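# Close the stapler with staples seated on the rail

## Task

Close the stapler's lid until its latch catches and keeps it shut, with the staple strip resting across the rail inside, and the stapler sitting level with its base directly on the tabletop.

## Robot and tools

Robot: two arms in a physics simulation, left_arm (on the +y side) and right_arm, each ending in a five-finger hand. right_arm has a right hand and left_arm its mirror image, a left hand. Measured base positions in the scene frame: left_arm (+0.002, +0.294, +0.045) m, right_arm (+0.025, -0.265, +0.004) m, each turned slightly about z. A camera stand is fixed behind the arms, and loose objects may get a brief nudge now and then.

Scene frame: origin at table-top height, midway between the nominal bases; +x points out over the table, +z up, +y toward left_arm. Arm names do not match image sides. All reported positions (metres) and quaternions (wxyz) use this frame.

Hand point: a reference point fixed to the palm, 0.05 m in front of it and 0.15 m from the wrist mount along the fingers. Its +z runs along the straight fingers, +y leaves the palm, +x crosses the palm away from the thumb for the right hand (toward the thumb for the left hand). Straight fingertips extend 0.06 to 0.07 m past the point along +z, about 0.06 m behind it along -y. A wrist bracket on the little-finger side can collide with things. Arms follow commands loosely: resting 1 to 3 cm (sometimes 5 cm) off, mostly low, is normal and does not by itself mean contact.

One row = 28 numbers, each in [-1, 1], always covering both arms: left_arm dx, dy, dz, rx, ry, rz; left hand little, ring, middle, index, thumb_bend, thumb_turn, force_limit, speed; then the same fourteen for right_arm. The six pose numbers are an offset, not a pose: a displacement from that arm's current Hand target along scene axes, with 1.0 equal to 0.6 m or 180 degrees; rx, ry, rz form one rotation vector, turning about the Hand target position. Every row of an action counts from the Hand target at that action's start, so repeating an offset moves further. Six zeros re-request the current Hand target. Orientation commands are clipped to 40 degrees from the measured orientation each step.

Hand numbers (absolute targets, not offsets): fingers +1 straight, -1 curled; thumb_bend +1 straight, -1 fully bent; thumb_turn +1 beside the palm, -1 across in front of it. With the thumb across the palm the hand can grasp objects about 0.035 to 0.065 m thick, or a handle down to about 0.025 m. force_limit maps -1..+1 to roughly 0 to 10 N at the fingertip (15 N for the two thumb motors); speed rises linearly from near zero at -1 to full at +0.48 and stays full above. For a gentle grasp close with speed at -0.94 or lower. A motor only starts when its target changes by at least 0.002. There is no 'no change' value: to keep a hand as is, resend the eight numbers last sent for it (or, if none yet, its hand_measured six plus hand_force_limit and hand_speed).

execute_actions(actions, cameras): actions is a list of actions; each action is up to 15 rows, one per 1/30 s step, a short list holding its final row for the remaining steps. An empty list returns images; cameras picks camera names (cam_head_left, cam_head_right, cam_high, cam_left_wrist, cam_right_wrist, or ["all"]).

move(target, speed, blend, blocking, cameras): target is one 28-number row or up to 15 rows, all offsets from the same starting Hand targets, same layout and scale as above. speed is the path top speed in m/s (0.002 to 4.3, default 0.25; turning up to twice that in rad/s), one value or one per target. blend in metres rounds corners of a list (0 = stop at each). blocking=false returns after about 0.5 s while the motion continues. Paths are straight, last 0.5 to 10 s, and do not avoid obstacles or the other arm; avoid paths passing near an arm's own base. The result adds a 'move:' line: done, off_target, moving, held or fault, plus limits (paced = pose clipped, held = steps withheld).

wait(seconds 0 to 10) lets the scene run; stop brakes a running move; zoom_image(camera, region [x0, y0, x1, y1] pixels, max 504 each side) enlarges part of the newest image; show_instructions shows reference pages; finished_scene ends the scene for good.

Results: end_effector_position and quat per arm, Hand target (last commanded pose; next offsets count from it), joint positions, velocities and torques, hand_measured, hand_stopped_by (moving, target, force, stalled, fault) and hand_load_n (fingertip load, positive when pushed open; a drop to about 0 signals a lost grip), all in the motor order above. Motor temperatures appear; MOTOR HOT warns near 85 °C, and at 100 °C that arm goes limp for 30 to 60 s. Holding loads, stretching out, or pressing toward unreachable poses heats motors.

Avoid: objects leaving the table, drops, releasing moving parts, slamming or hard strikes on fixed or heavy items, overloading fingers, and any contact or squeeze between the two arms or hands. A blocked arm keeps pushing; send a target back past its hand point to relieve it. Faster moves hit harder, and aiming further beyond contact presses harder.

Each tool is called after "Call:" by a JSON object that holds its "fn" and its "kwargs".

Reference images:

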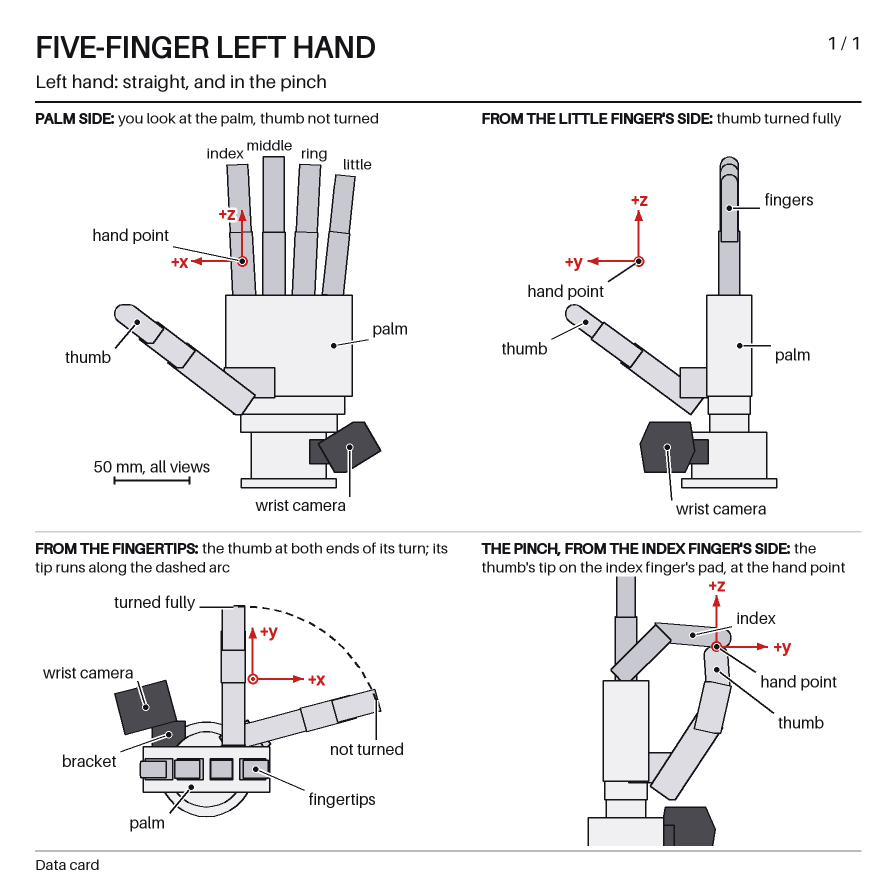

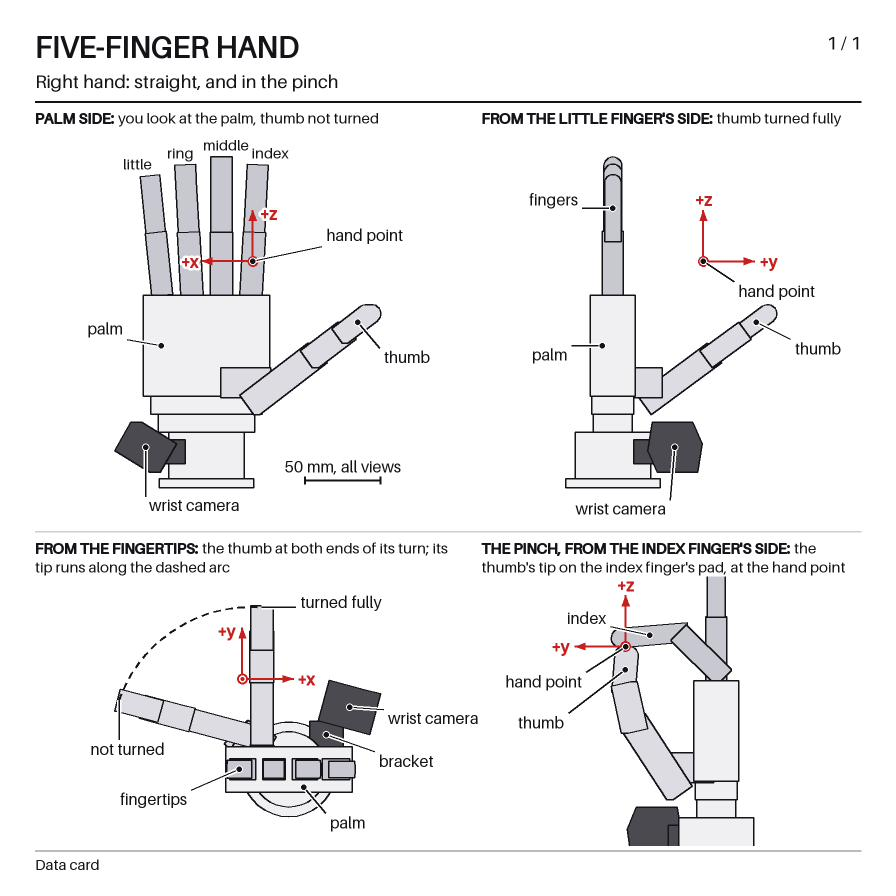

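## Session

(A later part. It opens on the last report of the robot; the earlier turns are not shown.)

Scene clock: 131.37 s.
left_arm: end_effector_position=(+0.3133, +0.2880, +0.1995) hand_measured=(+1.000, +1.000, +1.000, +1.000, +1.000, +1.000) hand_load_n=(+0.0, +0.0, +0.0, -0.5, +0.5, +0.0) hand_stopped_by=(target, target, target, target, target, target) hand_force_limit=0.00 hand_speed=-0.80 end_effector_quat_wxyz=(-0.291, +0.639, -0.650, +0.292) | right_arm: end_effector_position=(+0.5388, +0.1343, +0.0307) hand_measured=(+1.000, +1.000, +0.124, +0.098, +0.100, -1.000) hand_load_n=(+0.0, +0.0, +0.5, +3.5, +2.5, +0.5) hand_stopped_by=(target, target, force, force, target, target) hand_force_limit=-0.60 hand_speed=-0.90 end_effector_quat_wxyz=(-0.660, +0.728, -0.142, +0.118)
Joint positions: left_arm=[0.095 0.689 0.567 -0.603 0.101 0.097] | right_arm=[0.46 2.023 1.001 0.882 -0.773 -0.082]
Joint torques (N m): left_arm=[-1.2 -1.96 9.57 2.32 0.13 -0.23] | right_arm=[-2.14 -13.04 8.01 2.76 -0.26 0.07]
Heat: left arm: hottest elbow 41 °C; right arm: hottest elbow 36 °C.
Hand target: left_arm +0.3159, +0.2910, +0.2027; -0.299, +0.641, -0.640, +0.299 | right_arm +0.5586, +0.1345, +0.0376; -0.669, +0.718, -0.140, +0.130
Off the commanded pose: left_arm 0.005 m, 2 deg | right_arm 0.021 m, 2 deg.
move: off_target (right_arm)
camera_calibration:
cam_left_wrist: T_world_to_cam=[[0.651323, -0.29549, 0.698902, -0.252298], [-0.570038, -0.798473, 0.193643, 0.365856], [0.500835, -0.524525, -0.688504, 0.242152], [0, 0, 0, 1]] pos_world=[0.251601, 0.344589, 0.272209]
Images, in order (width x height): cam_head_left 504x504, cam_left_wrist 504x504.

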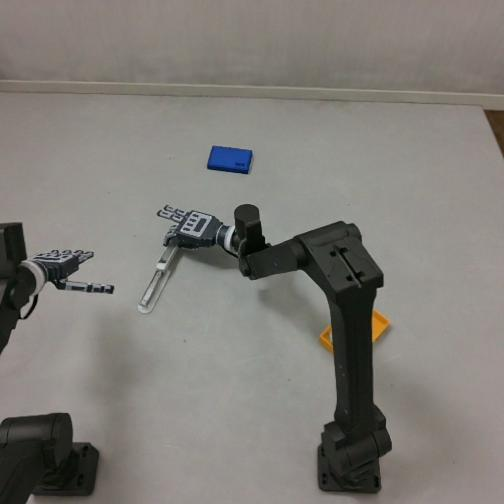

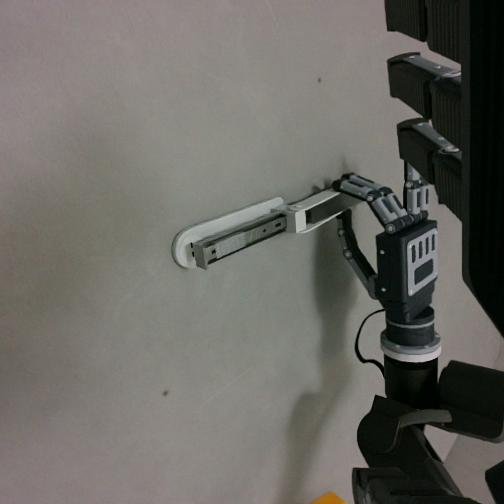

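Call:
{"fn": "move", "kwargs": {"target": [[0,0,0,0,0,0,1,1,1,1,1,1,0,-0.8,-0.0348,0.0038,0.0137,-0.0202,-0.0518,0,1,1,-0.25,-0.25,0.1,-1,-0.6,-0.9],[0,0,0,0,0,0,1,1,1,1,1,1,0,-0.8,-0.04,0.0058,0.0333,-0.0404,-0.1035,0,1,1,-0.25,-0.25,0.1,-1,-0.6,-0.9],[0,0,0,0,0,0,1,1,1,1,1,1,0,-0.8,-0.048,0.009,0.0517,-0.0606,-0.1553,0,1,1,-0.25,-0.25,0.1,-1,-0.6,-0.9]], "speed": 0.12, "blend": [0.008,0.008,0], "cameras": ["cam_left_wrist","cam_head_left"]}}

Call:
{"fn": "zoom_image", "kwargs": {"camera": "cam_left_wrist", "region": [160, 130, 430, 310]}}

Scene clock: 135.87 s.
left_arm: end_effector_position=(+0.3133, +0.2880, +0.1995) hand_measured=(+1.000, +1.000, +1.000, +1.000, +1.000, +1.000) hand_load_n=(-0.5, +0.0, +0.0, +0.0, +0.0, +0.0) hand_stopped_by=(target, target, target, target, target, target) hand_force_limit=0.00 hand_speed=-0.80 end_effector_quat_wxyz=(-0.291, +0.639, -0.650, +0.292) | right_arm: end_effector_position=(+0.5329, +0.1351, +0.0618) hand_measured=(+1.000, +1.000, +0.124, +0.096, +0.100, -1.000) hand_load_n=(+0.0, +0.0, +0.0, +0.0, +0.0, +0.5) hand_stopped_by=(target, target, force, force, target, target) hand_force_limit=-0.60 hand_speed=-0.90 end_effector_quat_wxyz=(-0.610, +0.732, +0.026, +0.303)
Joint positions: left_arm=[0.095 0.689 0.567 -0.603 0.101 0.097] | right_arm=[0.529 1.894 0.89 0.913 -0.652 -0.551]
Joint torques (N m): left_arm=[-0.79 -1.55 9.7 2.19 0.13 -0.21] | right_arm=[0.03 -13.63 4.9 2.8 -0.05 -0.21]
Heat: left arm: hottest elbow 41 °C; right arm: hottest elbow 36 °C.
Hand target: left_arm +0.3159, +0.2910, +0.2027; -0.299, +0.641, -0.640, +0.299 | right_arm +0.5298, +0.1399, +0.0686; -0.612, +0.725, +0.039, +0.312
Off the commanded pose: left_arm 0.005 m, 2 deg | right_arm 0.009 m, 2 deg.
move: done
camera_calibration:
cam_left_wrist: T_world_to_cam=[[0.651323, -0.29549, 0.698902, -0.252298], [-0.570038, -0.798473, 0.193643, 0.365856], [0.500835, -0.524525, -0.688504, 0.242152], [0, 0, 0, 1]] pos_world=[0.251601, 0.344589, 0.272209]
Images, in order (width x height): cam_head_left 504x504, cam_left_wrist 504x504.

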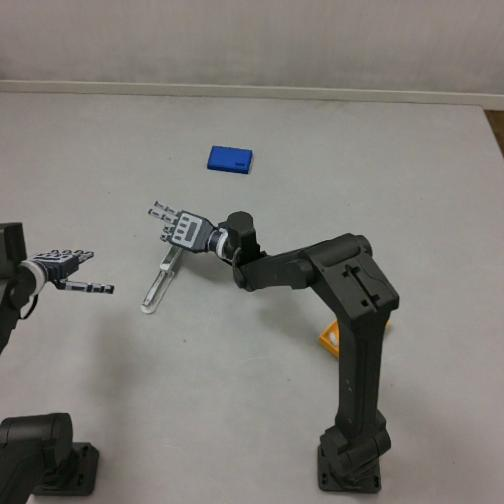

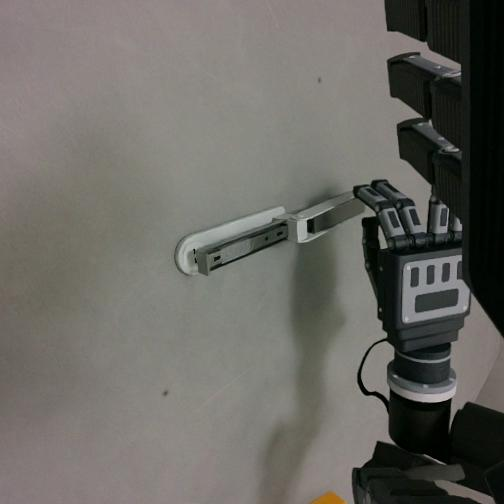

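Scaled by 1.867 from the camera's 504x504 image, which has a finer 720x720 frame.

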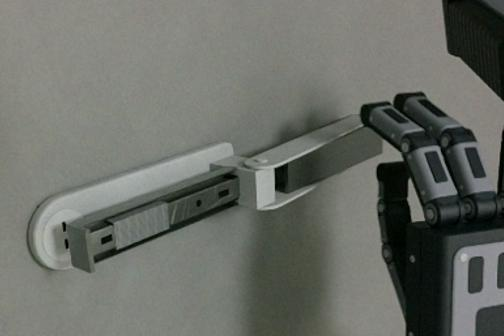

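Call:
{"fn": "move", "kwargs": {"target": [[0,0,0,0,0,0,1,1,1,1,1,1,0,-0.8,0,0,0.04,0,0,0,1,1,0.3,0.3,0.1,-1,0,0.1],[0,0,0,0,0,0,1,1,1,1,1,1,0,-0.8,-0.0497,-0.0998,0.069,0.0606,0.1553,0,1,1,0.3,0.3,0.1,-1,0,0.1],[0,0,0,0,0,0,1,1,1,1,1,1,0,-0.8,0.0118,-0.0248,0.01,0.0606,0.1553,0,1,1,0.3,0.3,0.1,-1,0,0.1],[0,0,0,0,0,0,1,1,1,1,1,1,0,-0.8,0.0118,-0.0248,-0.0147,0.0606,0.1553,0,1,1,0.3,0.3,0.1,-1,0,0.1],[0,0,0,0,0,0,1,1,1,1,1,1,0,-0.8,0.042,-0.0217,-0.0247,0.0606,0.1553,0,1,1,0.3,0.3,0.1,-1,0,0.1]], "speed": [0.1,0.25,0.2,0.1,0.1], "blend": [0.01,0.015,0.01,0,0], "cameras": ["cam_left_wrist"]}}

Call:
{"fn": "zoom_image", "kwargs": {"camera": "cam_left_wrist", "region": [270, 150, 430, 310]}}

Scene clock: 142.30 s.
left_arm: end_effector_position=(+0.3133, +0.2880, +0.1995) hand_measured=(+1.000, +1.000, +1.000, +1.000, +1.000, +1.000) hand_load_n=(+0.0, +0.0, +0.0, +0.0, -0.5, +0.0) hand_stopped_by=(target, target, target, target, target, target) hand_force_limit=0.00 hand_speed=-0.80 end_effector_quat_wxyz=(-0.291, +0.639, -0.650, +0.292) | right_arm: end_effector_position=(+0.5401, +0.1222, +0.0488) hand_measured=(+1.000, +1.000, +0.300, +0.300, +0.100, -1.000) hand_load_n=(+0.0, +0.0, +0.0, -0.5, +0.5, +0.0) hand_stopped_by=(target, target, target, target, target, target) hand_force_limit=0.00 hand_speed=0.10 end_effector_quat_wxyz=(-0.663, +0.725, -0.141, +0.126)
Joint positions: left_arm=[0.095 0.689 0.567 -0.603 0.101 0.097] | right_arm=[0.44 1.975 0.979 0.869 -0.782 -0.086]
Joint torques (N m): left_arm=[-0.73 -2.14 9.73 2.22 0.12 -0.17] | right_arm=[-0.97 -12.57 8.27 2.21 -0.29 0.09]
Heat: left arm: hottest elbow 41 °C; right arm: hottest elbow 36 °C.
Hand target: left_arm +0.3159, +0.2910, +0.2027; -0.299, +0.641, -0.640, +0.299 | right_arm +0.5550, +0.1269, +0.0538; -0.669, +0.718, -0.140, +0.130
Off the commanded pose: left_arm 0.005 m, 2 deg | right_arm 0.016 m, 1 deg.
move: off_target (right_arm); blend cut to 0.0074 m at target 3
camera_calibration:
cam_left_wrist: T_world_to_cam=[[0.651323, -0.29549, 0.698902, -0.252298], [-0.570038, -0.798473, 0.193643, 0.365856], [0.500835, -0.524525, -0.688504, 0.242152], [0, 0, 0, 1]] pos_world=[0.251601, 0.344589, 0.272209]
Images, in order (width x height): cam_left_wrist 504x504.

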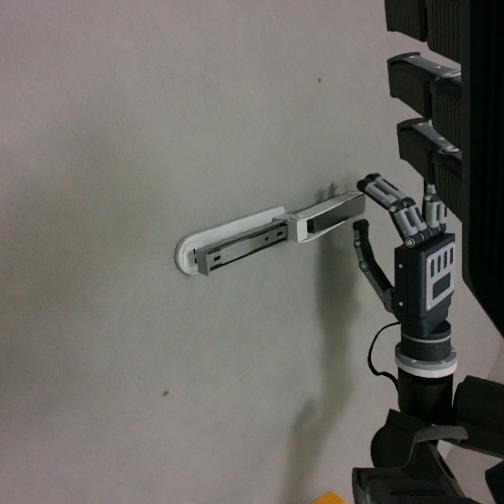

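Scaled by 3.150 from the camera's 504x504 image, which has a finer 720x720 frame.

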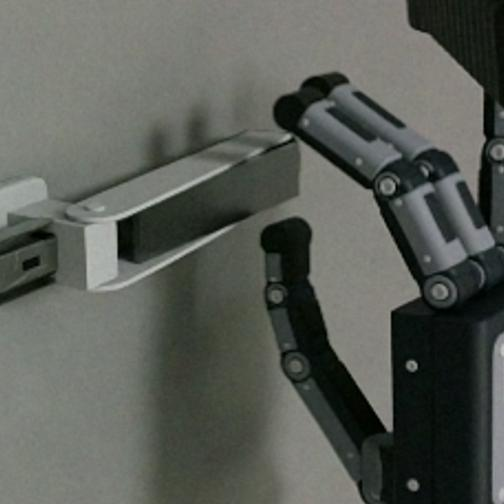

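Call:
{"fn": "move", "kwargs": {"target": [0,0,0,0,0,0,1,1,1,1,1,1,0,-0.8,0.001,-0.006,-0.028,0,0,0,1,1,0.3,0.3,0.1,-1,0,0.1], "speed": 0.06, "cameras": ["cam_left_wrist"]}}

Call:
{"fn": "zoom_image", "kwargs": {"camera": "cam_left_wrist", "region": [270, 150, 430, 310]}}

Scene clock: 143.87 s.
left_arm: end_effector_position=(+0.3133, +0.2880, +0.1995) hand_measured=(+1.000, +1.000, +1.000, +1.000, +1.000, +1.000) hand_load_n=(+0.0, +0.0, +0.0, +0.0, +0.0, +0.0) hand_stopped_by=(target, target, target, target, target, target) hand_force_limit=0.00 hand_speed=-0.80 end_effector_quat_wxyz=(-0.291, +0.639, -0.650, +0.292) | right_arm: end_effector_position=(+0.5374, +0.1219, +0.0302) hand_measured=(+1.000, +1.000, +0.300, +0.300, +0.100, -1.000) hand_load_n=(+0.0, +0.0, +0.0, +0.0, +0.0, +0.0) hand_stopped_by=(target, target, target, target, target, target) hand_force_limit=0.00 hand_speed=0.10 end_effector_quat_wxyz=(-0.660, +0.727, -0.143, +0.120)
Joint positions: left_arm=[0.095 0.689 0.567 -0.603 0.101 0.097] | right_arm=[0.44 2.014 0.979 0.893 -0.789 -0.086]
Joint torques (N m): left_arm=[-1.32 -1.85 9.61 2.25 0.11 -0.19] | right_arm=[-1.55 -12.86 7.88 2.8 -0.31 0.08]
Heat: left arm: hottest elbow 41 °C; right arm: hottest elbow 36 °C.
Hand target: left_arm +0.3159, +0.2910, +0.2027; -0.299, +0.641, -0.640, +0.299 | right_arm +0.5556, +0.1233, +0.0371; -0.669, +0.718, -0.139, +0.130
Off the commanded pose: left_arm 0.005 m, 2 deg | right_arm 0.019 m, 2 deg.
move: off_target (right_arm)
camera_calibration:
cam_left_wrist: T_world_to_cam=[[0.651323, -0.29549, 0.698902, -0.252298], [-0.570038, -0.798473, 0.193643, 0.365856], [0.500835, -0.524525, -0.688504, 0.242152], [0, 0, 0, 1]] pos_world=[0.251601, 0.344589, 0.272209]
Images, in order (width x height): cam_left_wrist 504x504.

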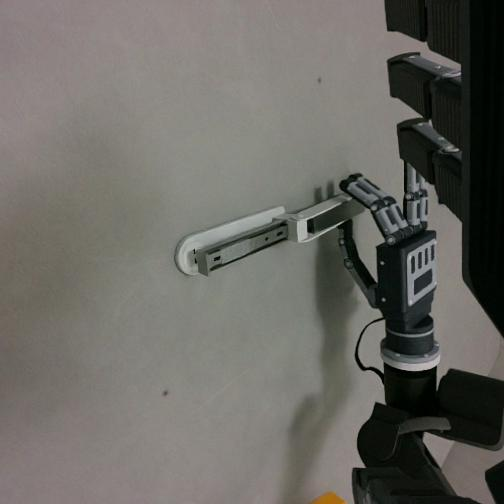

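Scaled by 3.150 from the camera's 504x504 image, which has a finer 720x720 frame.

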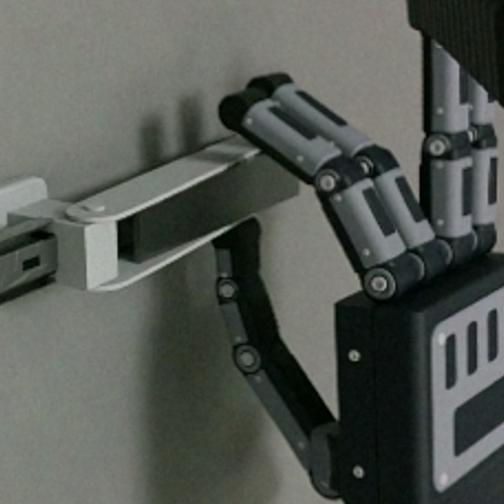

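Call:
{"fn": "move", "kwargs": {"target": [0,0,0,0,0,0,1,1,1,1,1,1,0,-0.8,0,0,0,0,0,0,1,1,-0.25,-0.25,0.1,-1,-0.1,-0.9], "speed": 0.05, "cameras": ["cam_left_wrist"]}}

Call:
{"fn": "zoom_image", "kwargs": {"camera": "cam_left_wrist", "region": [270, 150, 430, 310]}}

Scene clock: 145.93 s.
left_arm: end_effector_position=(+0.3133, +0.2880, +0.1995) hand_measured=(+1.000, +1.000, +1.000, +1.000, +1.000, +1.000) hand_load_n=(+0.0, +0.0, +0.0, +0.0, +0.0, +0.0) hand_stopped_by=(target, target, target, target, target, target) hand_force_limit=0.00 hand_speed=-0.80 end_effector_quat_wxyz=(-0.291, +0.639, -0.650, +0.292) | right_arm: end_effector_position=(+0.5377, +0.1223, +0.0312) hand_measured=(+1.000, +1.000, +0.106, +0.088, +0.102, -1.000) hand_load_n=(+0.0, +0.0, +3.5, +7.0, +6.5, +0.0) hand_stopped_by=(target, target, force, force, target, target) hand_force_limit=-0.10 hand_speed=-0.90 end_effector_quat_wxyz=(-0.661, +0.727, -0.142, +0.120)
Joint positions: left_arm=[0.095 0.689 0.567 -0.603 0.101 0.097] | right_arm=[0.44 2.014 0.981 0.894 -0.791 -0.085]
Joint torques (N m): left_arm=[-1.03 -1.9 9.69 2.28 0.16 -0.21] | right_arm=[-1.55 -12.86 7.8 2.73 -0.25 0.07]
Heat: left arm: hottest elbow 41 °C; right arm: hottest elbow 36 °C.
Hand target: left_arm +0.3159, +0.2910, +0.2027; -0.299, +0.641, -0.640, +0.299 | right_arm +0.5556, +0.1233, +0.0370; -0.669, +0.718, -0.140, +0.130
Off the commanded pose: left_arm 0.005 m, 2 deg | right_arm 0.019 m, 2 deg.
move: off_target (right_arm)
camera_calibration:
cam_left_wrist: T_world_to_cam=[[0.651323, -0.29549, 0.698902, -0.252298], [-0.570038, -0.798473, 0.193643, 0.365856], [0.500835, -0.524525, -0.688504, 0.242152], [0, 0, 0, 1]] pos_world=[0.251601, 0.344589, 0.272209]
Images, in order (width x height): cam_left_wrist 504x504.

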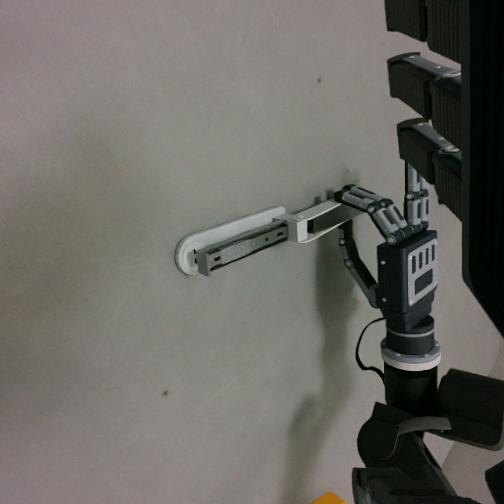

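Scaled by 3.150 from the camera's 504x504 image, which has a finer 720x720 frame.

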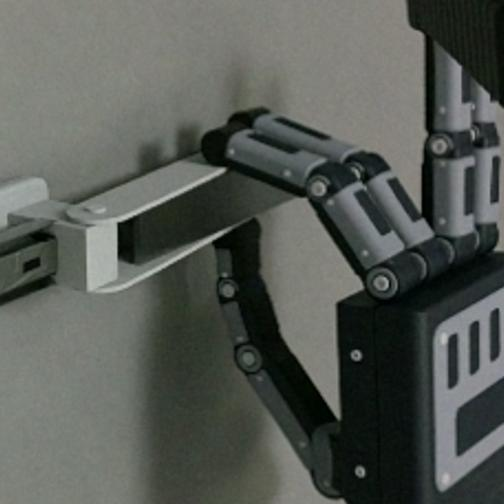

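Call:
{"fn": "move", "kwargs": {"target": [0,0,0,0,0,0,1,1,1,1,1,1,0,-0.8,-0.026,0.0017,0.025,0,0,0,1,1,-0.25,-0.25,0.1,-1,-0.1,-0.9], "speed": 0.06, "cameras": ["cam_left_wrist"]}}

Call:
{"fn": "zoom_image", "kwargs": {"camera": "cam_left_wrist", "region": [270, 150, 430, 310]}}

Scene clock: 147.60 s.
left_arm: end_effector_position=(+0.3133, +0.2880, +0.1995) hand_measured=(+1.000, +1.000, +1.000, +1.000, +1.000, +1.000) hand_load_n=(+0.0, +0.0, +0.0, +0.0, +0.0, +0.0) hand_stopped_by=(target, target, target, target, target, target) hand_force_limit=0.00 hand_speed=-0.80 end_effector_quat_wxyz=(-0.291, +0.639, -0.650, +0.292) | right_arm: end_effector_position=(+0.5386, +0.1217, +0.0366) hand_measured=(+1.000, +1.000, +0.106, +0.088, +0.102, -1.000) hand_load_n=(+0.0, +0.0, +3.5, +6.0, +7.5, -0.5) hand_stopped_by=(target, target, force, force, target, target) hand_force_limit=-0.10 hand_speed=-0.90 end_effector_quat_wxyz=(-0.662, +0.725, -0.143, +0.125)
Joint positions: left_arm=[0.095 0.689 0.567 -0.603 0.101 0.097] | right_arm=[0.44 2.001 0.976 0.894 -0.783 -0.085]
Joint torques (N m): left_arm=[-0.85 -1.61 9.68 2.3 0.11 -0.19] | right_arm=[-0.44 -15.74 5.14 2.33 -0.03 0.1]
Heat: left arm: hottest elbow 41 °C; right arm: hottest elbow 36 °C.
Hand target: left_arm +0.3159, +0.2910, +0.2027; -0.299, +0.641, -0.640, +0.299 | right_arm +0.5400, +0.1243, +0.0520; -0.669, +0.718, -0.140, +0.130
Off the commanded pose: left_arm 0.005 m, 2 deg | right_arm 0.016 m, 1 deg.
move: off_target (right_arm)
camera_calibration:
cam_left_wrist: T_world_to_cam=[[0.651323, -0.29549, 0.698902, -0.252298], [-0.570038, -0.798473, 0.193643, 0.365856], [0.500835, -0.524525, -0.688504, 0.242152], [0, 0, 0, 1]] pos_world=[0.251601, 0.344589, 0.272209]
Images, in order (width x height): cam_left_wrist 504x504.

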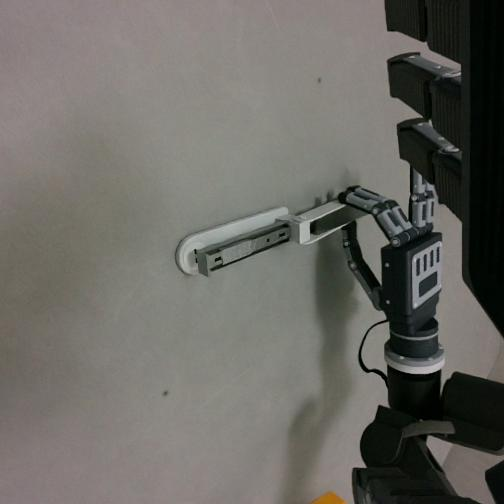

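Scaled by 3.150 from the camera's 504x504 image, which has a finer 720x720 frame.

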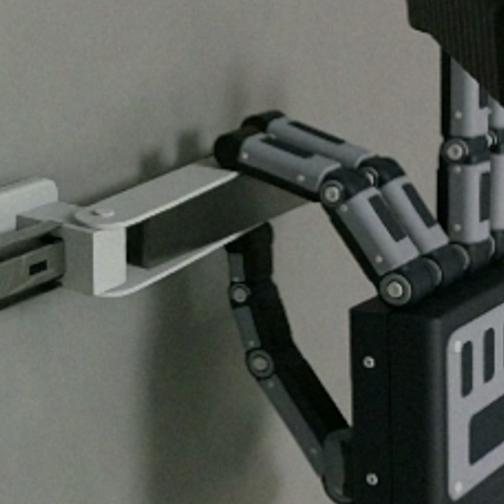

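Call:
{"fn": "zoom_image", "kwargs": {"camera": "cam_left_wrist", "region": [160, 170, 380, 300]}}

Scaled by 2.291 from the camera's 504x504 image, which has a finer 720x720 frame.

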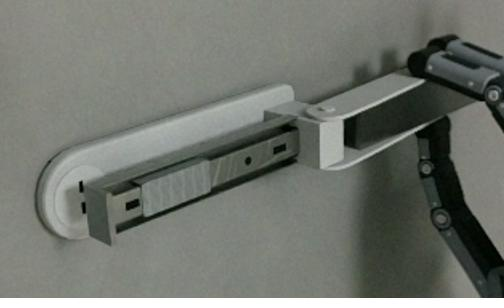

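Call:
{"fn": "zoom_image", "kwargs": {"camera": "cam_left_wrist", "region": [190, 190, 330, 290]}}

Scaled by 3.600 from the camera's 504x504 image, which has a finer 720x720 frame.

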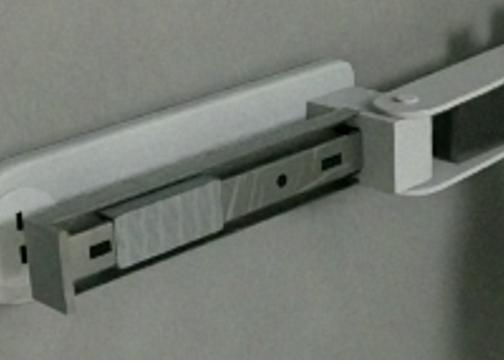

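Call:
{"fn": "move", "kwargs": {"target": [[0.03,-0.06,0,0,0,0,-1,-1,-1,1,1,1,-0.2,0.1,0,0,0,0,0,0,1,1,-0.25,-0.25,0.1,-1,-0.1,-0.9],[0.0733,-0.1683,-0.1217,0.0153,0.0832,-0.1145,-1,-1,-1,1,1,-1,-0.2,0.1,0,0,0,0,0,0,1,1,-0.25,-0.25,0.1,-1,-0.1,-0.9]], "speed": 0.2, "cameras": ["cam_left_wrist","cam_head_left","cam_head_right","cam_high"]}}

Scene clock: 157.90 s.
left_arm: end_effector_position=(+0.3272, +0.1963, +0.1021) hand_measured=(-1.000, -1.000, -1.000, +1.000, +1.000, -1.000) hand_load_n=(+0.0, +0.0, +0.0, -0.5, +0.0, +0.0) hand_stopped_by=(target, target, target, target, target, target) hand_force_limit=-0.20 hand_speed=0.10 end_effector_quat_wxyz=(+0.146, -0.554, +0.789, -0.221) | right_arm: end_effector_position=(+0.5386, +0.1217, +0.0366) hand_measured=(+1.000, +1.000, +0.106, +0.088, +0.102, -1.000) hand_load_n=(+0.0, +0.0, +3.5, +6.0, +7.5, -0.5) hand_stopped_by=(target, target, force, force, target, target) hand_force_limit=-0.10 hand_speed=-0.90 end_effector_quat_wxyz=(-0.662, +0.725, -0.143, +0.125)
Joint positions: left_arm=[-0.197 1.139 0.634 -0.54 0.106 0.151] | right_arm=[0.44 2.001 0.976 0.894 -0.783 -0.085]
Joint torques (N m): left_arm=[-1.96 -5.19 14.68 1.42 0.12 -0.02] | right_arm=[-0.38 -15.68 5.12 2.32 -0.03 0.1]
Heat: left arm: hottest elbow 43 °C; right arm: hottest elbow 36 °C.
Hand target: left_arm +0.3599, +0.1900, +0.1297; +0.171, -0.543, +0.785, -0.246 | right_arm +0.5400, +0.1243, +0.0520; -0.669, +0.718, -0.140, +0.130
Off the commanded pose: left_arm 0.043 m, 4 deg | right_arm 0.016 m, 1 deg.
move: off_target (left_arm, right_arm); target 2's new numbers were sent with left_arm's hand 0.043 m and 4 deg from that target
camera_calibration:
cam_left_wrist: T_world_to_cam=[[0.694708, -0.545973, 0.46829, -0.161856], [-0.715601, -0.590475, 0.373168, 0.307987], [0.0727738, -0.594351, -0.800906, 0.285281], [0, 0, 0, 1]] pos_world=[0.312078, 0.263046, 0.189348]
Images, in order (width x height): cam_head_left 504x504, cam_head_right 504x504, cam_high 504x504, cam_left_wrist 504x504.

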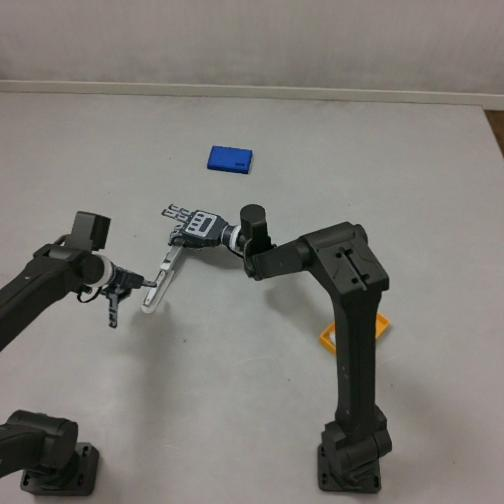

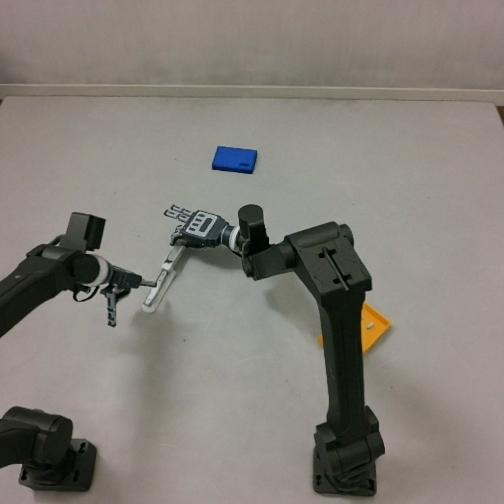

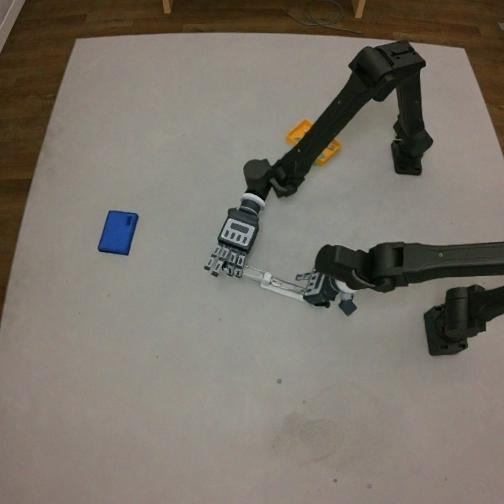

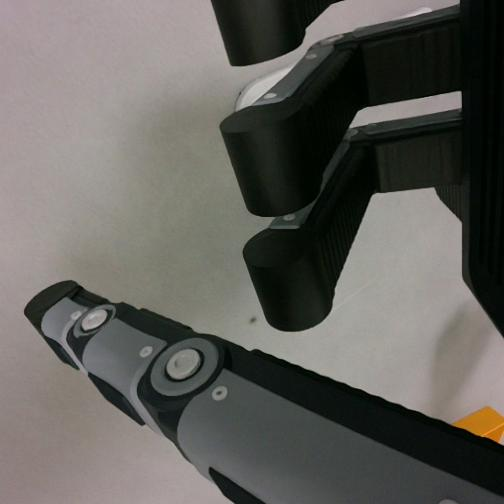

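Call:
{"fn": "move", "kwargs": {"target": [0.0667, -0.0167, -0.0450, 0, 0, 0, -1, -1, -1, 1, 1, -1, -0.2, 0.1, 0, 0, 0, 0, 0, 0, 1, 1, -0.25, -0.25, 0.1, -1, -0.1, -0.9], "speed": 0.1, "cameras": ["cam_head_left", "cam_high"]}}

Scene clock: 161.00 s.
left_arm: end_effector_position=(+0.3656, +0.1898, +0.0785) hand_measured=(-1.000, -1.000, -1.000, +1.000, +1.000, -1.000) hand_load_n=(+0.0, +0.0, +0.0, +0.0, +0.0, +0.0) hand_stopped_by=(target, target, target, target, target, target) hand_force_limit=-0.20 hand_speed=0.10 end_effector_quat_wxyz=(+0.146, -0.554, +0.789, -0.221) | right_arm: end_effector_position=(+0.5386, +0.1217, +0.0366) hand_measured=(+1.000, +1.000, +0.106, +0.088, +0.102, -1.000) hand_load_n=(+0.0, +0.5, +3.5, +6.0, +7.5, -0.5) hand_stopped_by=(target, target, force, force, target, target) hand_force_limit=-0.10 hand_speed=-0.90 end_effector_quat_wxyz=(-0.662, +0.725, -0.143, +0.125)
Joint positions: left_arm=[-0.197 1.298 0.688 -0.434 0.106 0.151] | right_arm=[0.44 2.001 0.976 0.894 -0.783 -0.085]
Joint torques (N m): left_arm=[-2.32 -7.24 13.9 1.59 -0.04 -0.11] | right_arm=[-0.38 -15.68 5.12 2.33 -0.03 0.1]
Heat: left arm: hottest elbow 44 °C; right arm: hottest elbow 36 °C.
Hand target: left_arm +0.3999, +0.1800, +0.1027; +0.171, -0.543, +0.785, -0.246 | right_arm +0.5400, +0.1243, +0.0520; -0.669, +0.718, -0.140, +0.130
Off the commanded pose: left_arm 0.043 m, 4 deg | right_arm 0.016 m, 1 deg.
move: off_target (left_arm, right_arm)
Images, in order (width x height): cam_head_left 504x504, cam_high 504x504.

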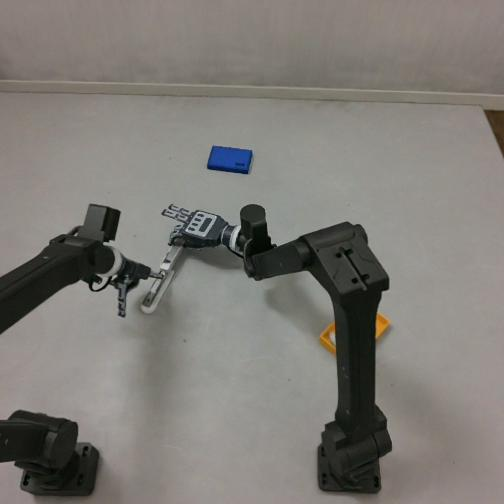

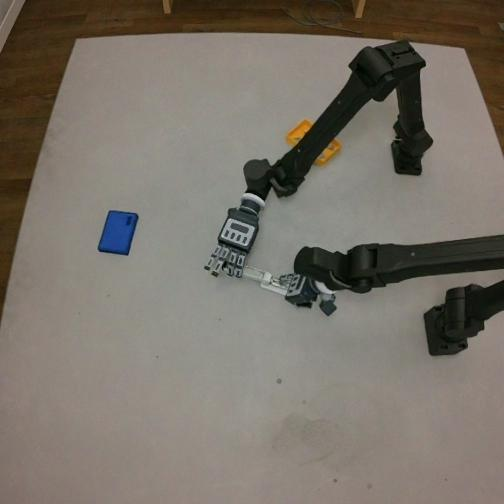

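Call:
{"fn": "zoom_image", "kwargs": {"camera": "cam_head_left", "region": [100, 190, 260, 330]}}

Call:
{"fn": "zoom_image", "kwargs": {"camera": "cam_high", "region": [200, 200, 360, 330]}}

Scaled by 3.150 from the camera's 504x504 image, which has a finer 720x720 frame.

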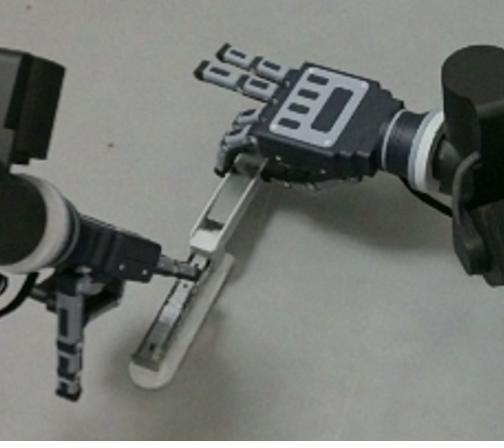

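Scaled by 3.150 from the camera's 504x504 image, which has a finer 720x720 frame.

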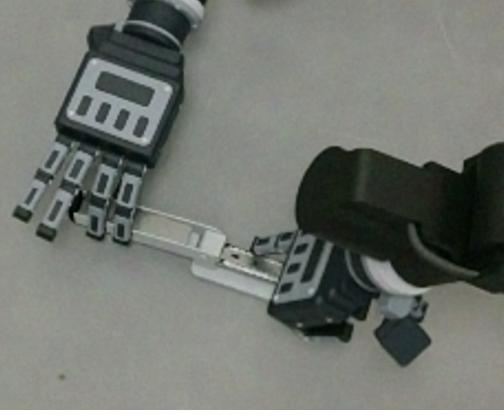

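Call:
{"fn": "move", "kwargs": {"target": [0.0333, -0.0167, -0.0250, 0, 0, 0, -1, -1, -1, 1, 1, -1, -0.2, 0.1, 0, 0, 0, 0, 0, 0, 1, 1, -0.25, -0.25, 0.1, -1, -0.1, -0.9], "speed": 0.08, "cameras": ["cam_head_left", "cam_high"]}}

Scene clock: 166.83 s.
left_arm: end_effector_position=(+0.3856, +0.1814, +0.0646) hand_measured=(-1.000, -1.000, -1.000, +1.000, +1.000, -1.000) hand_load_n=(+0.0, +0.0, +0.0, +0.0, +0.0, +0.0) hand_stopped_by=(target, target, target, target, target, target) hand_force_limit=-0.20 hand_speed=0.10 end_effector_quat_wxyz=(+0.147, -0.551, +0.791, -0.221) | right_arm: end_effector_position=(+0.5386, +0.1217, +0.0366) hand_measured=(+1.000, +1.000, +0.106, +0.088, +0.102, -1.000) hand_load_n=(+0.0, +0.0, +4.0, +5.5, +7.5, -0.5) hand_stopped_by=(target, target, force, force, target, target) hand_force_limit=-0.10 hand_speed=-0.90 end_effector_quat_wxyz=(-0.662, +0.725, -0.143, +0.125)
Joint positions: left_arm=[-0.212 1.383 0.722 -0.381 0.099 0.146] | right_arm=[0.44 2.001 0.976 0.894 -0.783 -0.085]
Joint torques (N m): left_arm=[-2.49 -8.29 13.46 1.61 -0.15 -0.17] | right_arm=[-0.44 -15.74 5.12 2.33 -0.03 0.09]
Motor temperatures (°C): left_arm=[26 30 44 29 28 24] | right_arm=[26 35 36 28 27 29]
Heat: left arm: hottest elbow 44 °C; right arm: hottest elbow 36 °C.
Hand target: left_arm +0.4199, +0.1699, +0.0877; +0.171, -0.542, +0.785, -0.246 | right_arm +0.5400, +0.1243, +0.0520; -0.669, +0.718, -0.140, +0.130
Off the commanded pose: left_arm 0.043 m, 4 deg | right_arm 0.016 m, 1 deg.
move: off_target (left_arm, right_arm)
Images, in order (width x height): cam_head_left 504x504, cam_high 504x504.

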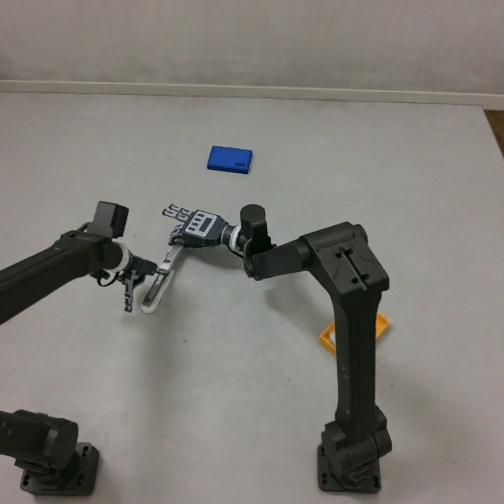

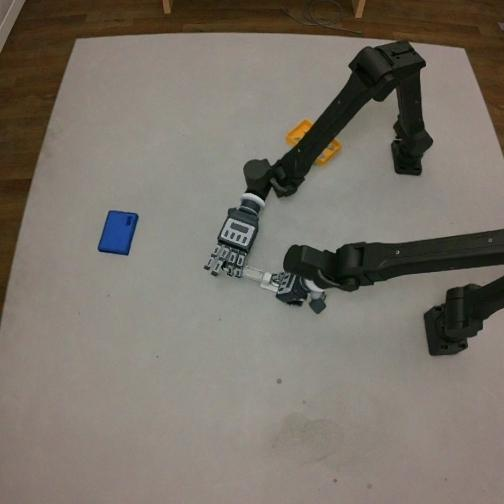

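Call:
{"fn": "zoom_image", "kwargs": {"camera": "cam_head_left", "region": [120, 200, 220, 320]}}

Call:
{"fn": "zoom_image", "kwargs": {"camera": "cam_high", "region": [220, 230, 340, 330]}}

Scaled by 4.200 from the camera's 504x504 image, which has a finer 720x720 frame.

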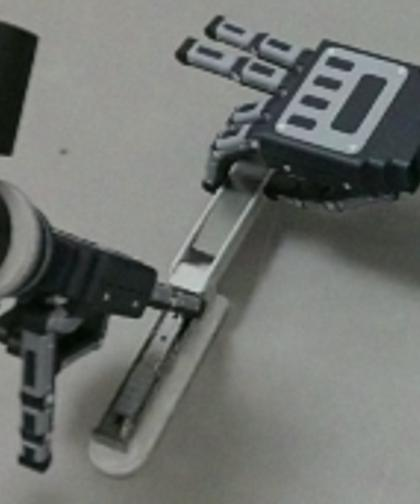

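Scaled by 4.200 from the camera's 504x504 image, which has a finer 720x720 frame.

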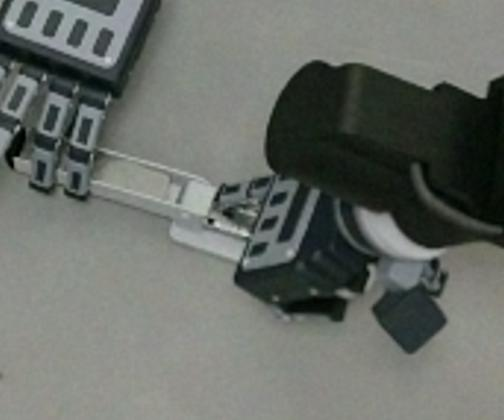

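Call:
{"fn": "zoom_image", "kwargs": {"camera": "cam_head_left", "region": [140, 250, 190, 300]}}

Call:
{"fn": "zoom_image", "kwargs": {"camera": "cam_high", "region": [255, 255, 305, 305]}}

Scaled by 10.080 from the camera's 504x504 image, which has a finer 720x720 frame.

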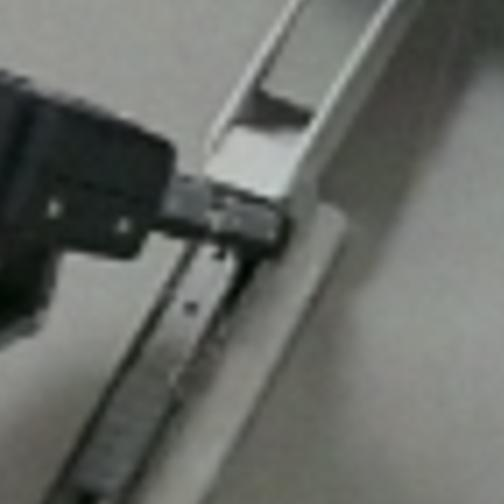

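Scaled by 10.080 from the camera's 504x504 image, which has a finer 720x720 frame.

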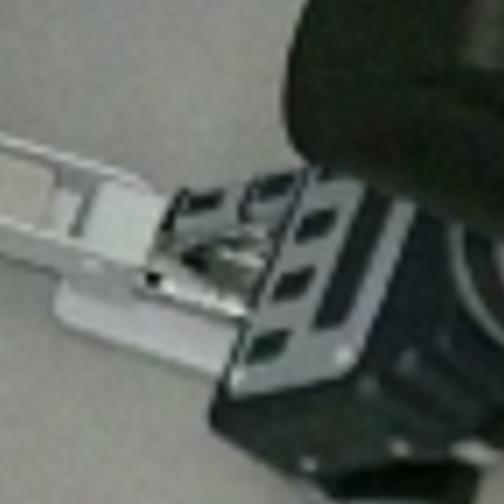

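Call:
{"fn": "move", "kwargs": {"target": [-0.0083, 0.0300, 0, 0, 0, 0, -1, -1, -1, 1, 1, -1, -0.2, 0.1, 0, 0, 0, 0, 0, 0, 1, 1, -0.25, -0.25, 0.1, -1, -0.1, -0.9], "speed": 0.1, "cameras": ["cam_head_left", "cam_high"]}}

Scene clock: 170.87 s.
left_arm: end_effector_position=(+0.3879, +0.1914, +0.0649) hand_measured=(-1.000, -1.000, -1.000, +1.000, +1.000, -1.000) hand_load_n=(+0.0, +0.0, +0.0, +0.0, +0.0, +0.0) hand_stopped_by=(target, target, target, target, target, target) hand_force_limit=-0.20 hand_speed=0.10 end_effector_quat_wxyz=(+0.147, -0.553, +0.789, -0.223) | right_arm: end_effector_position=(+0.5386, +0.1217, +0.0366) hand_measured=(+1.000, +1.000, +0.106, +0.088, +0.102, -1.000) hand_load_n=(+0.0, -0.5, +3.5, +5.5, +7.0, -1.0) hand_stopped_by=(target, target, force, force, target, target) hand_force_limit=-0.10 hand_speed=-0.90 end_effector_quat_wxyz=(-0.662, +0.725, -0.143, +0.125)
Joint positions: left_arm=[-0.181 1.383 0.722 -0.381 0.116 0.166] | right_arm=[0.44 2.001 0.976 0.894 -0.783 -0.085]
Joint torques (N m): left_arm=[-1.73 -10.11 11.75 1.47 0.12 0] | right_arm=[-0.44 -15.68 5.12 2.33 -0.03 0.1]
Heat: left arm: hottest elbow 44 °C; right arm: hottest elbow 36 °C.
Hand target: left_arm +0.4149, +0.1879, +0.0877; +0.171, -0.543, +0.785, -0.246 | right_arm +0.5400, +0.1243, +0.0520; -0.669, +0.718, -0.140, +0.130
Off the commanded pose: left_arm 0.035 m, 4 deg | right_arm 0.016 m, 1 deg.
move: off_target (left_arm, right_arm)
Images, in order (width x height): cam_head_left 504x504, cam_high 504x504.

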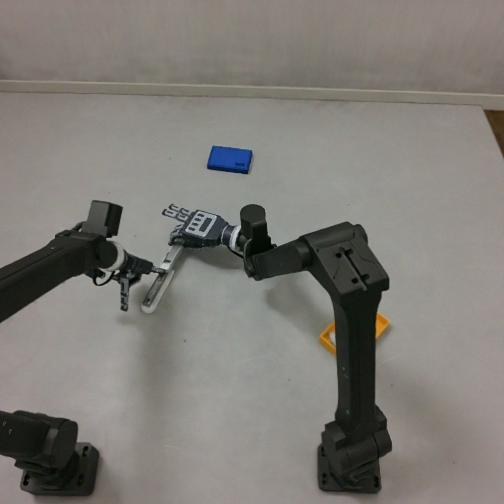

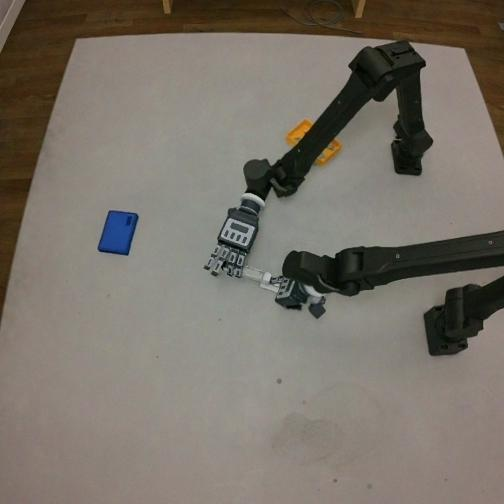

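Call:
{"fn": "zoom_image", "kwargs": {"camera": "cam_head_left", "region": [140, 250, 190, 300]}}

Call:
{"fn": "zoom_image", "kwargs": {"camera": "cam_high", "region": [255, 255, 305, 305]}}

Scaled by 10.080 from the camera's 504x504 image, which has a finer 720x720 frame.

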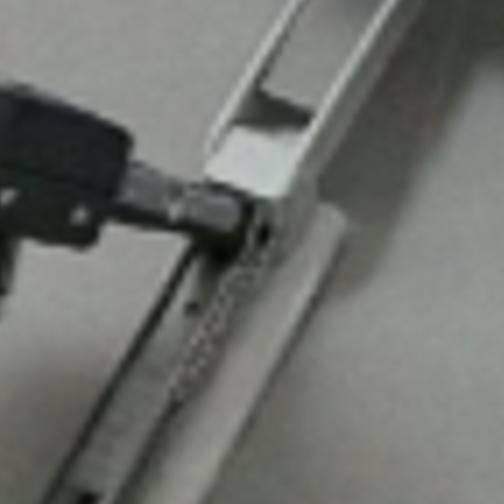

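Scaled by 10.080 from the camera's 504x504 image, which has a finer 720x720 frame.

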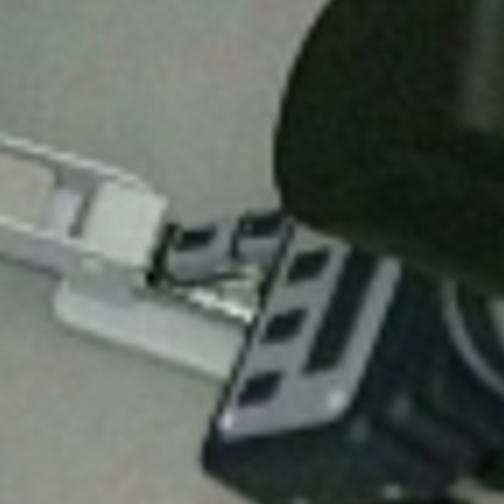

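Call:
{"fn": "move", "kwargs": {"target": [-0.0133, 0.0167, -0.0200, 0, 0, 0, -1, -1, -1, 1, 1, -1, -0.2, 0.1, 0, 0, 0, 0, 0, 0, 1, 1, -0.25, -0.25, 0.1, -1, -0.1, -0.9], "speed": 0.08, "cameras": ["cam_head_left", "cam_high"]}}

Scene clock: 172.77 s.
left_arm: end_effector_position=(+0.3962, +0.1944, +0.0675) hand_measured=(-1.000, -1.000, -1.000, +1.000, +1.000, -1.000) hand_load_n=(+0.0, +0.5, +0.0, -0.5, +0.5, +0.0) hand_stopped_by=(target, target, target, target, target, target) hand_force_limit=-0.20 hand_speed=0.10 end_effector_quat_wxyz=(+0.156, -0.545, +0.789, -0.235) | right_arm: end_effector_position=(+0.5422, +0.1176, +0.0375) hand_measured=(+1.000, +1.000, +0.106, +0.088, +0.102, -1.000) hand_load_n=(+0.0, +0.0, +3.0, +6.5, +7.5, +0.5) hand_stopped_by=(target, target, force, force, target, target) hand_force_limit=-0.10 hand_speed=-0.90 end_effector_quat_wxyz=(-0.661, +0.724, -0.146, +0.129)
Joint positions: left_arm=[-0.168 1.383 0.722 -0.351 0.13 0.188] | right_arm=[0.433 2 0.976 0.894 -0.78 -0.085]
Joint torques (N m): left_arm=[-1.49 -9.47 8.43 1.84 0.14 -0.03] | right_arm=[-0.44 -15.68 5.14 2.33 -0.15 0.1]
Heat: left arm: hottest elbow 44 °C; right arm: hottest shoulder 36 °C.
Hand target: left_arm +0.4069, +0.1979, +0.0757; +0.171, -0.543, +0.785, -0.246 | right_arm +0.5400, +0.1244, +0.0520; -0.669, +0.718, -0.139, +0.130
Off the commanded pose: left_arm 0.014 m, 2 deg | right_arm 0.016 m, 1 deg.
move: off_target (left_arm, right_arm)
Images, in order (width x height): cam_head_left 504x504, cam_high 504x504.

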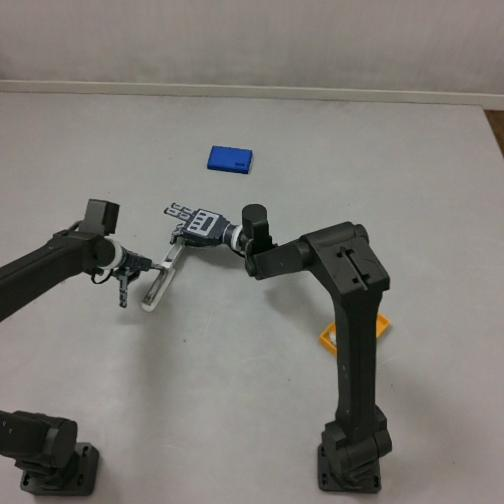

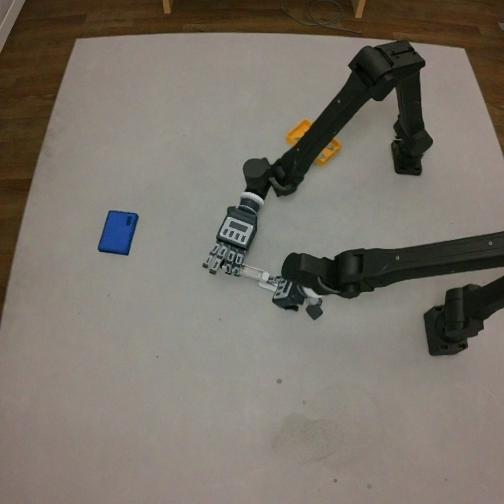

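Call:
{"fn": "zoom_image", "kwargs": {"camera": "cam_head_left", "region": [130, 230, 200, 300]}}

Call:
{"fn": "zoom_image", "kwargs": {"camera": "cam_high", "region": [245, 245, 315, 315]}}

Scaled by 7.200 from the camera's 504x504 image, which has a finer 720x720 frame.

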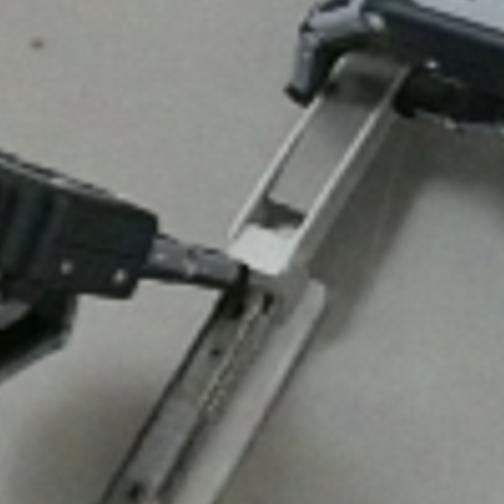

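Scaled by 7.200 from the camera's 504x504 image, which has a finer 720x720 frame.

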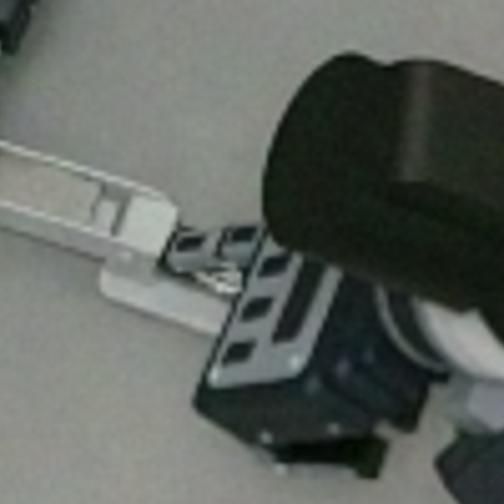

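Call:
{"fn": "move", "kwargs": {"target": [-0.0500, 0.0133, 0.0900, 0, 0, 0, -1, -1, -1, 1, 1, -1, -0.2, 0.1, 0, 0, 0, 0, 0, 0, 1, 1, -0.25, -0.25, 0.1, -1, -0.1, -0.9], "speed": 0.12}}

Scene clock: 175.97 s.
left_arm: end_effector_position=(+0.3700, +0.2020, +0.1172) hand_measured=(-1.000, -1.000, -1.000, +1.000, +1.000, -1.000) hand_load_n=(+0.0, +0.0, +0.0, +0.0, +0.0, +0.0) hand_stopped_by=(target, target, target, target, target, target) hand_force_limit=-0.20 hand_speed=0.10 end_effector_quat_wxyz=(+0.161, -0.544, +0.788, -0.239) | right_arm: end_effector_position=(+0.5422, +0.1176, +0.0375) hand_measured=(+1.000, +1.000, +0.106, +0.088, +0.102, -1.000) hand_load_n=(+0.5, +0.0, +3.0, +6.5, +7.5, +0.0) hand_stopped_by=(target, target, force, force, target, target) hand_force_limit=-0.10 hand_speed=-0.90 end_effector_quat_wxyz=(-0.661, +0.724, -0.146, +0.129)
Joint positions: left_arm=[-0.155 1.211 0.722 -0.512 0.137 0.197] | right_arm=[0.433 2 0.976 0.894 -0.78 -0.085]
Joint torques (N m): left_arm=[-1.14 -8.12 10.09 0.58 0.16 -0.01] | right_arm=[-0.38 -15.68 5.14 2.32 -0.15 0.1]
Heat: left arm: hottest elbow 44 °C; right arm: hottest shoulder 36 °C.
Hand target: left_arm +0.3770, +0.2059, +0.1297; +0.171, -0.543, +0.785, -0.246 | right_arm +0.5400, +0.1244, +0.0520; -0.669, +0.718, -0.139, +0.130
Off the commanded pose: left_arm 0.015 m, 2 deg | right_arm 0.016 m, 1 deg.
move: off_target (left_arm, right_arm)


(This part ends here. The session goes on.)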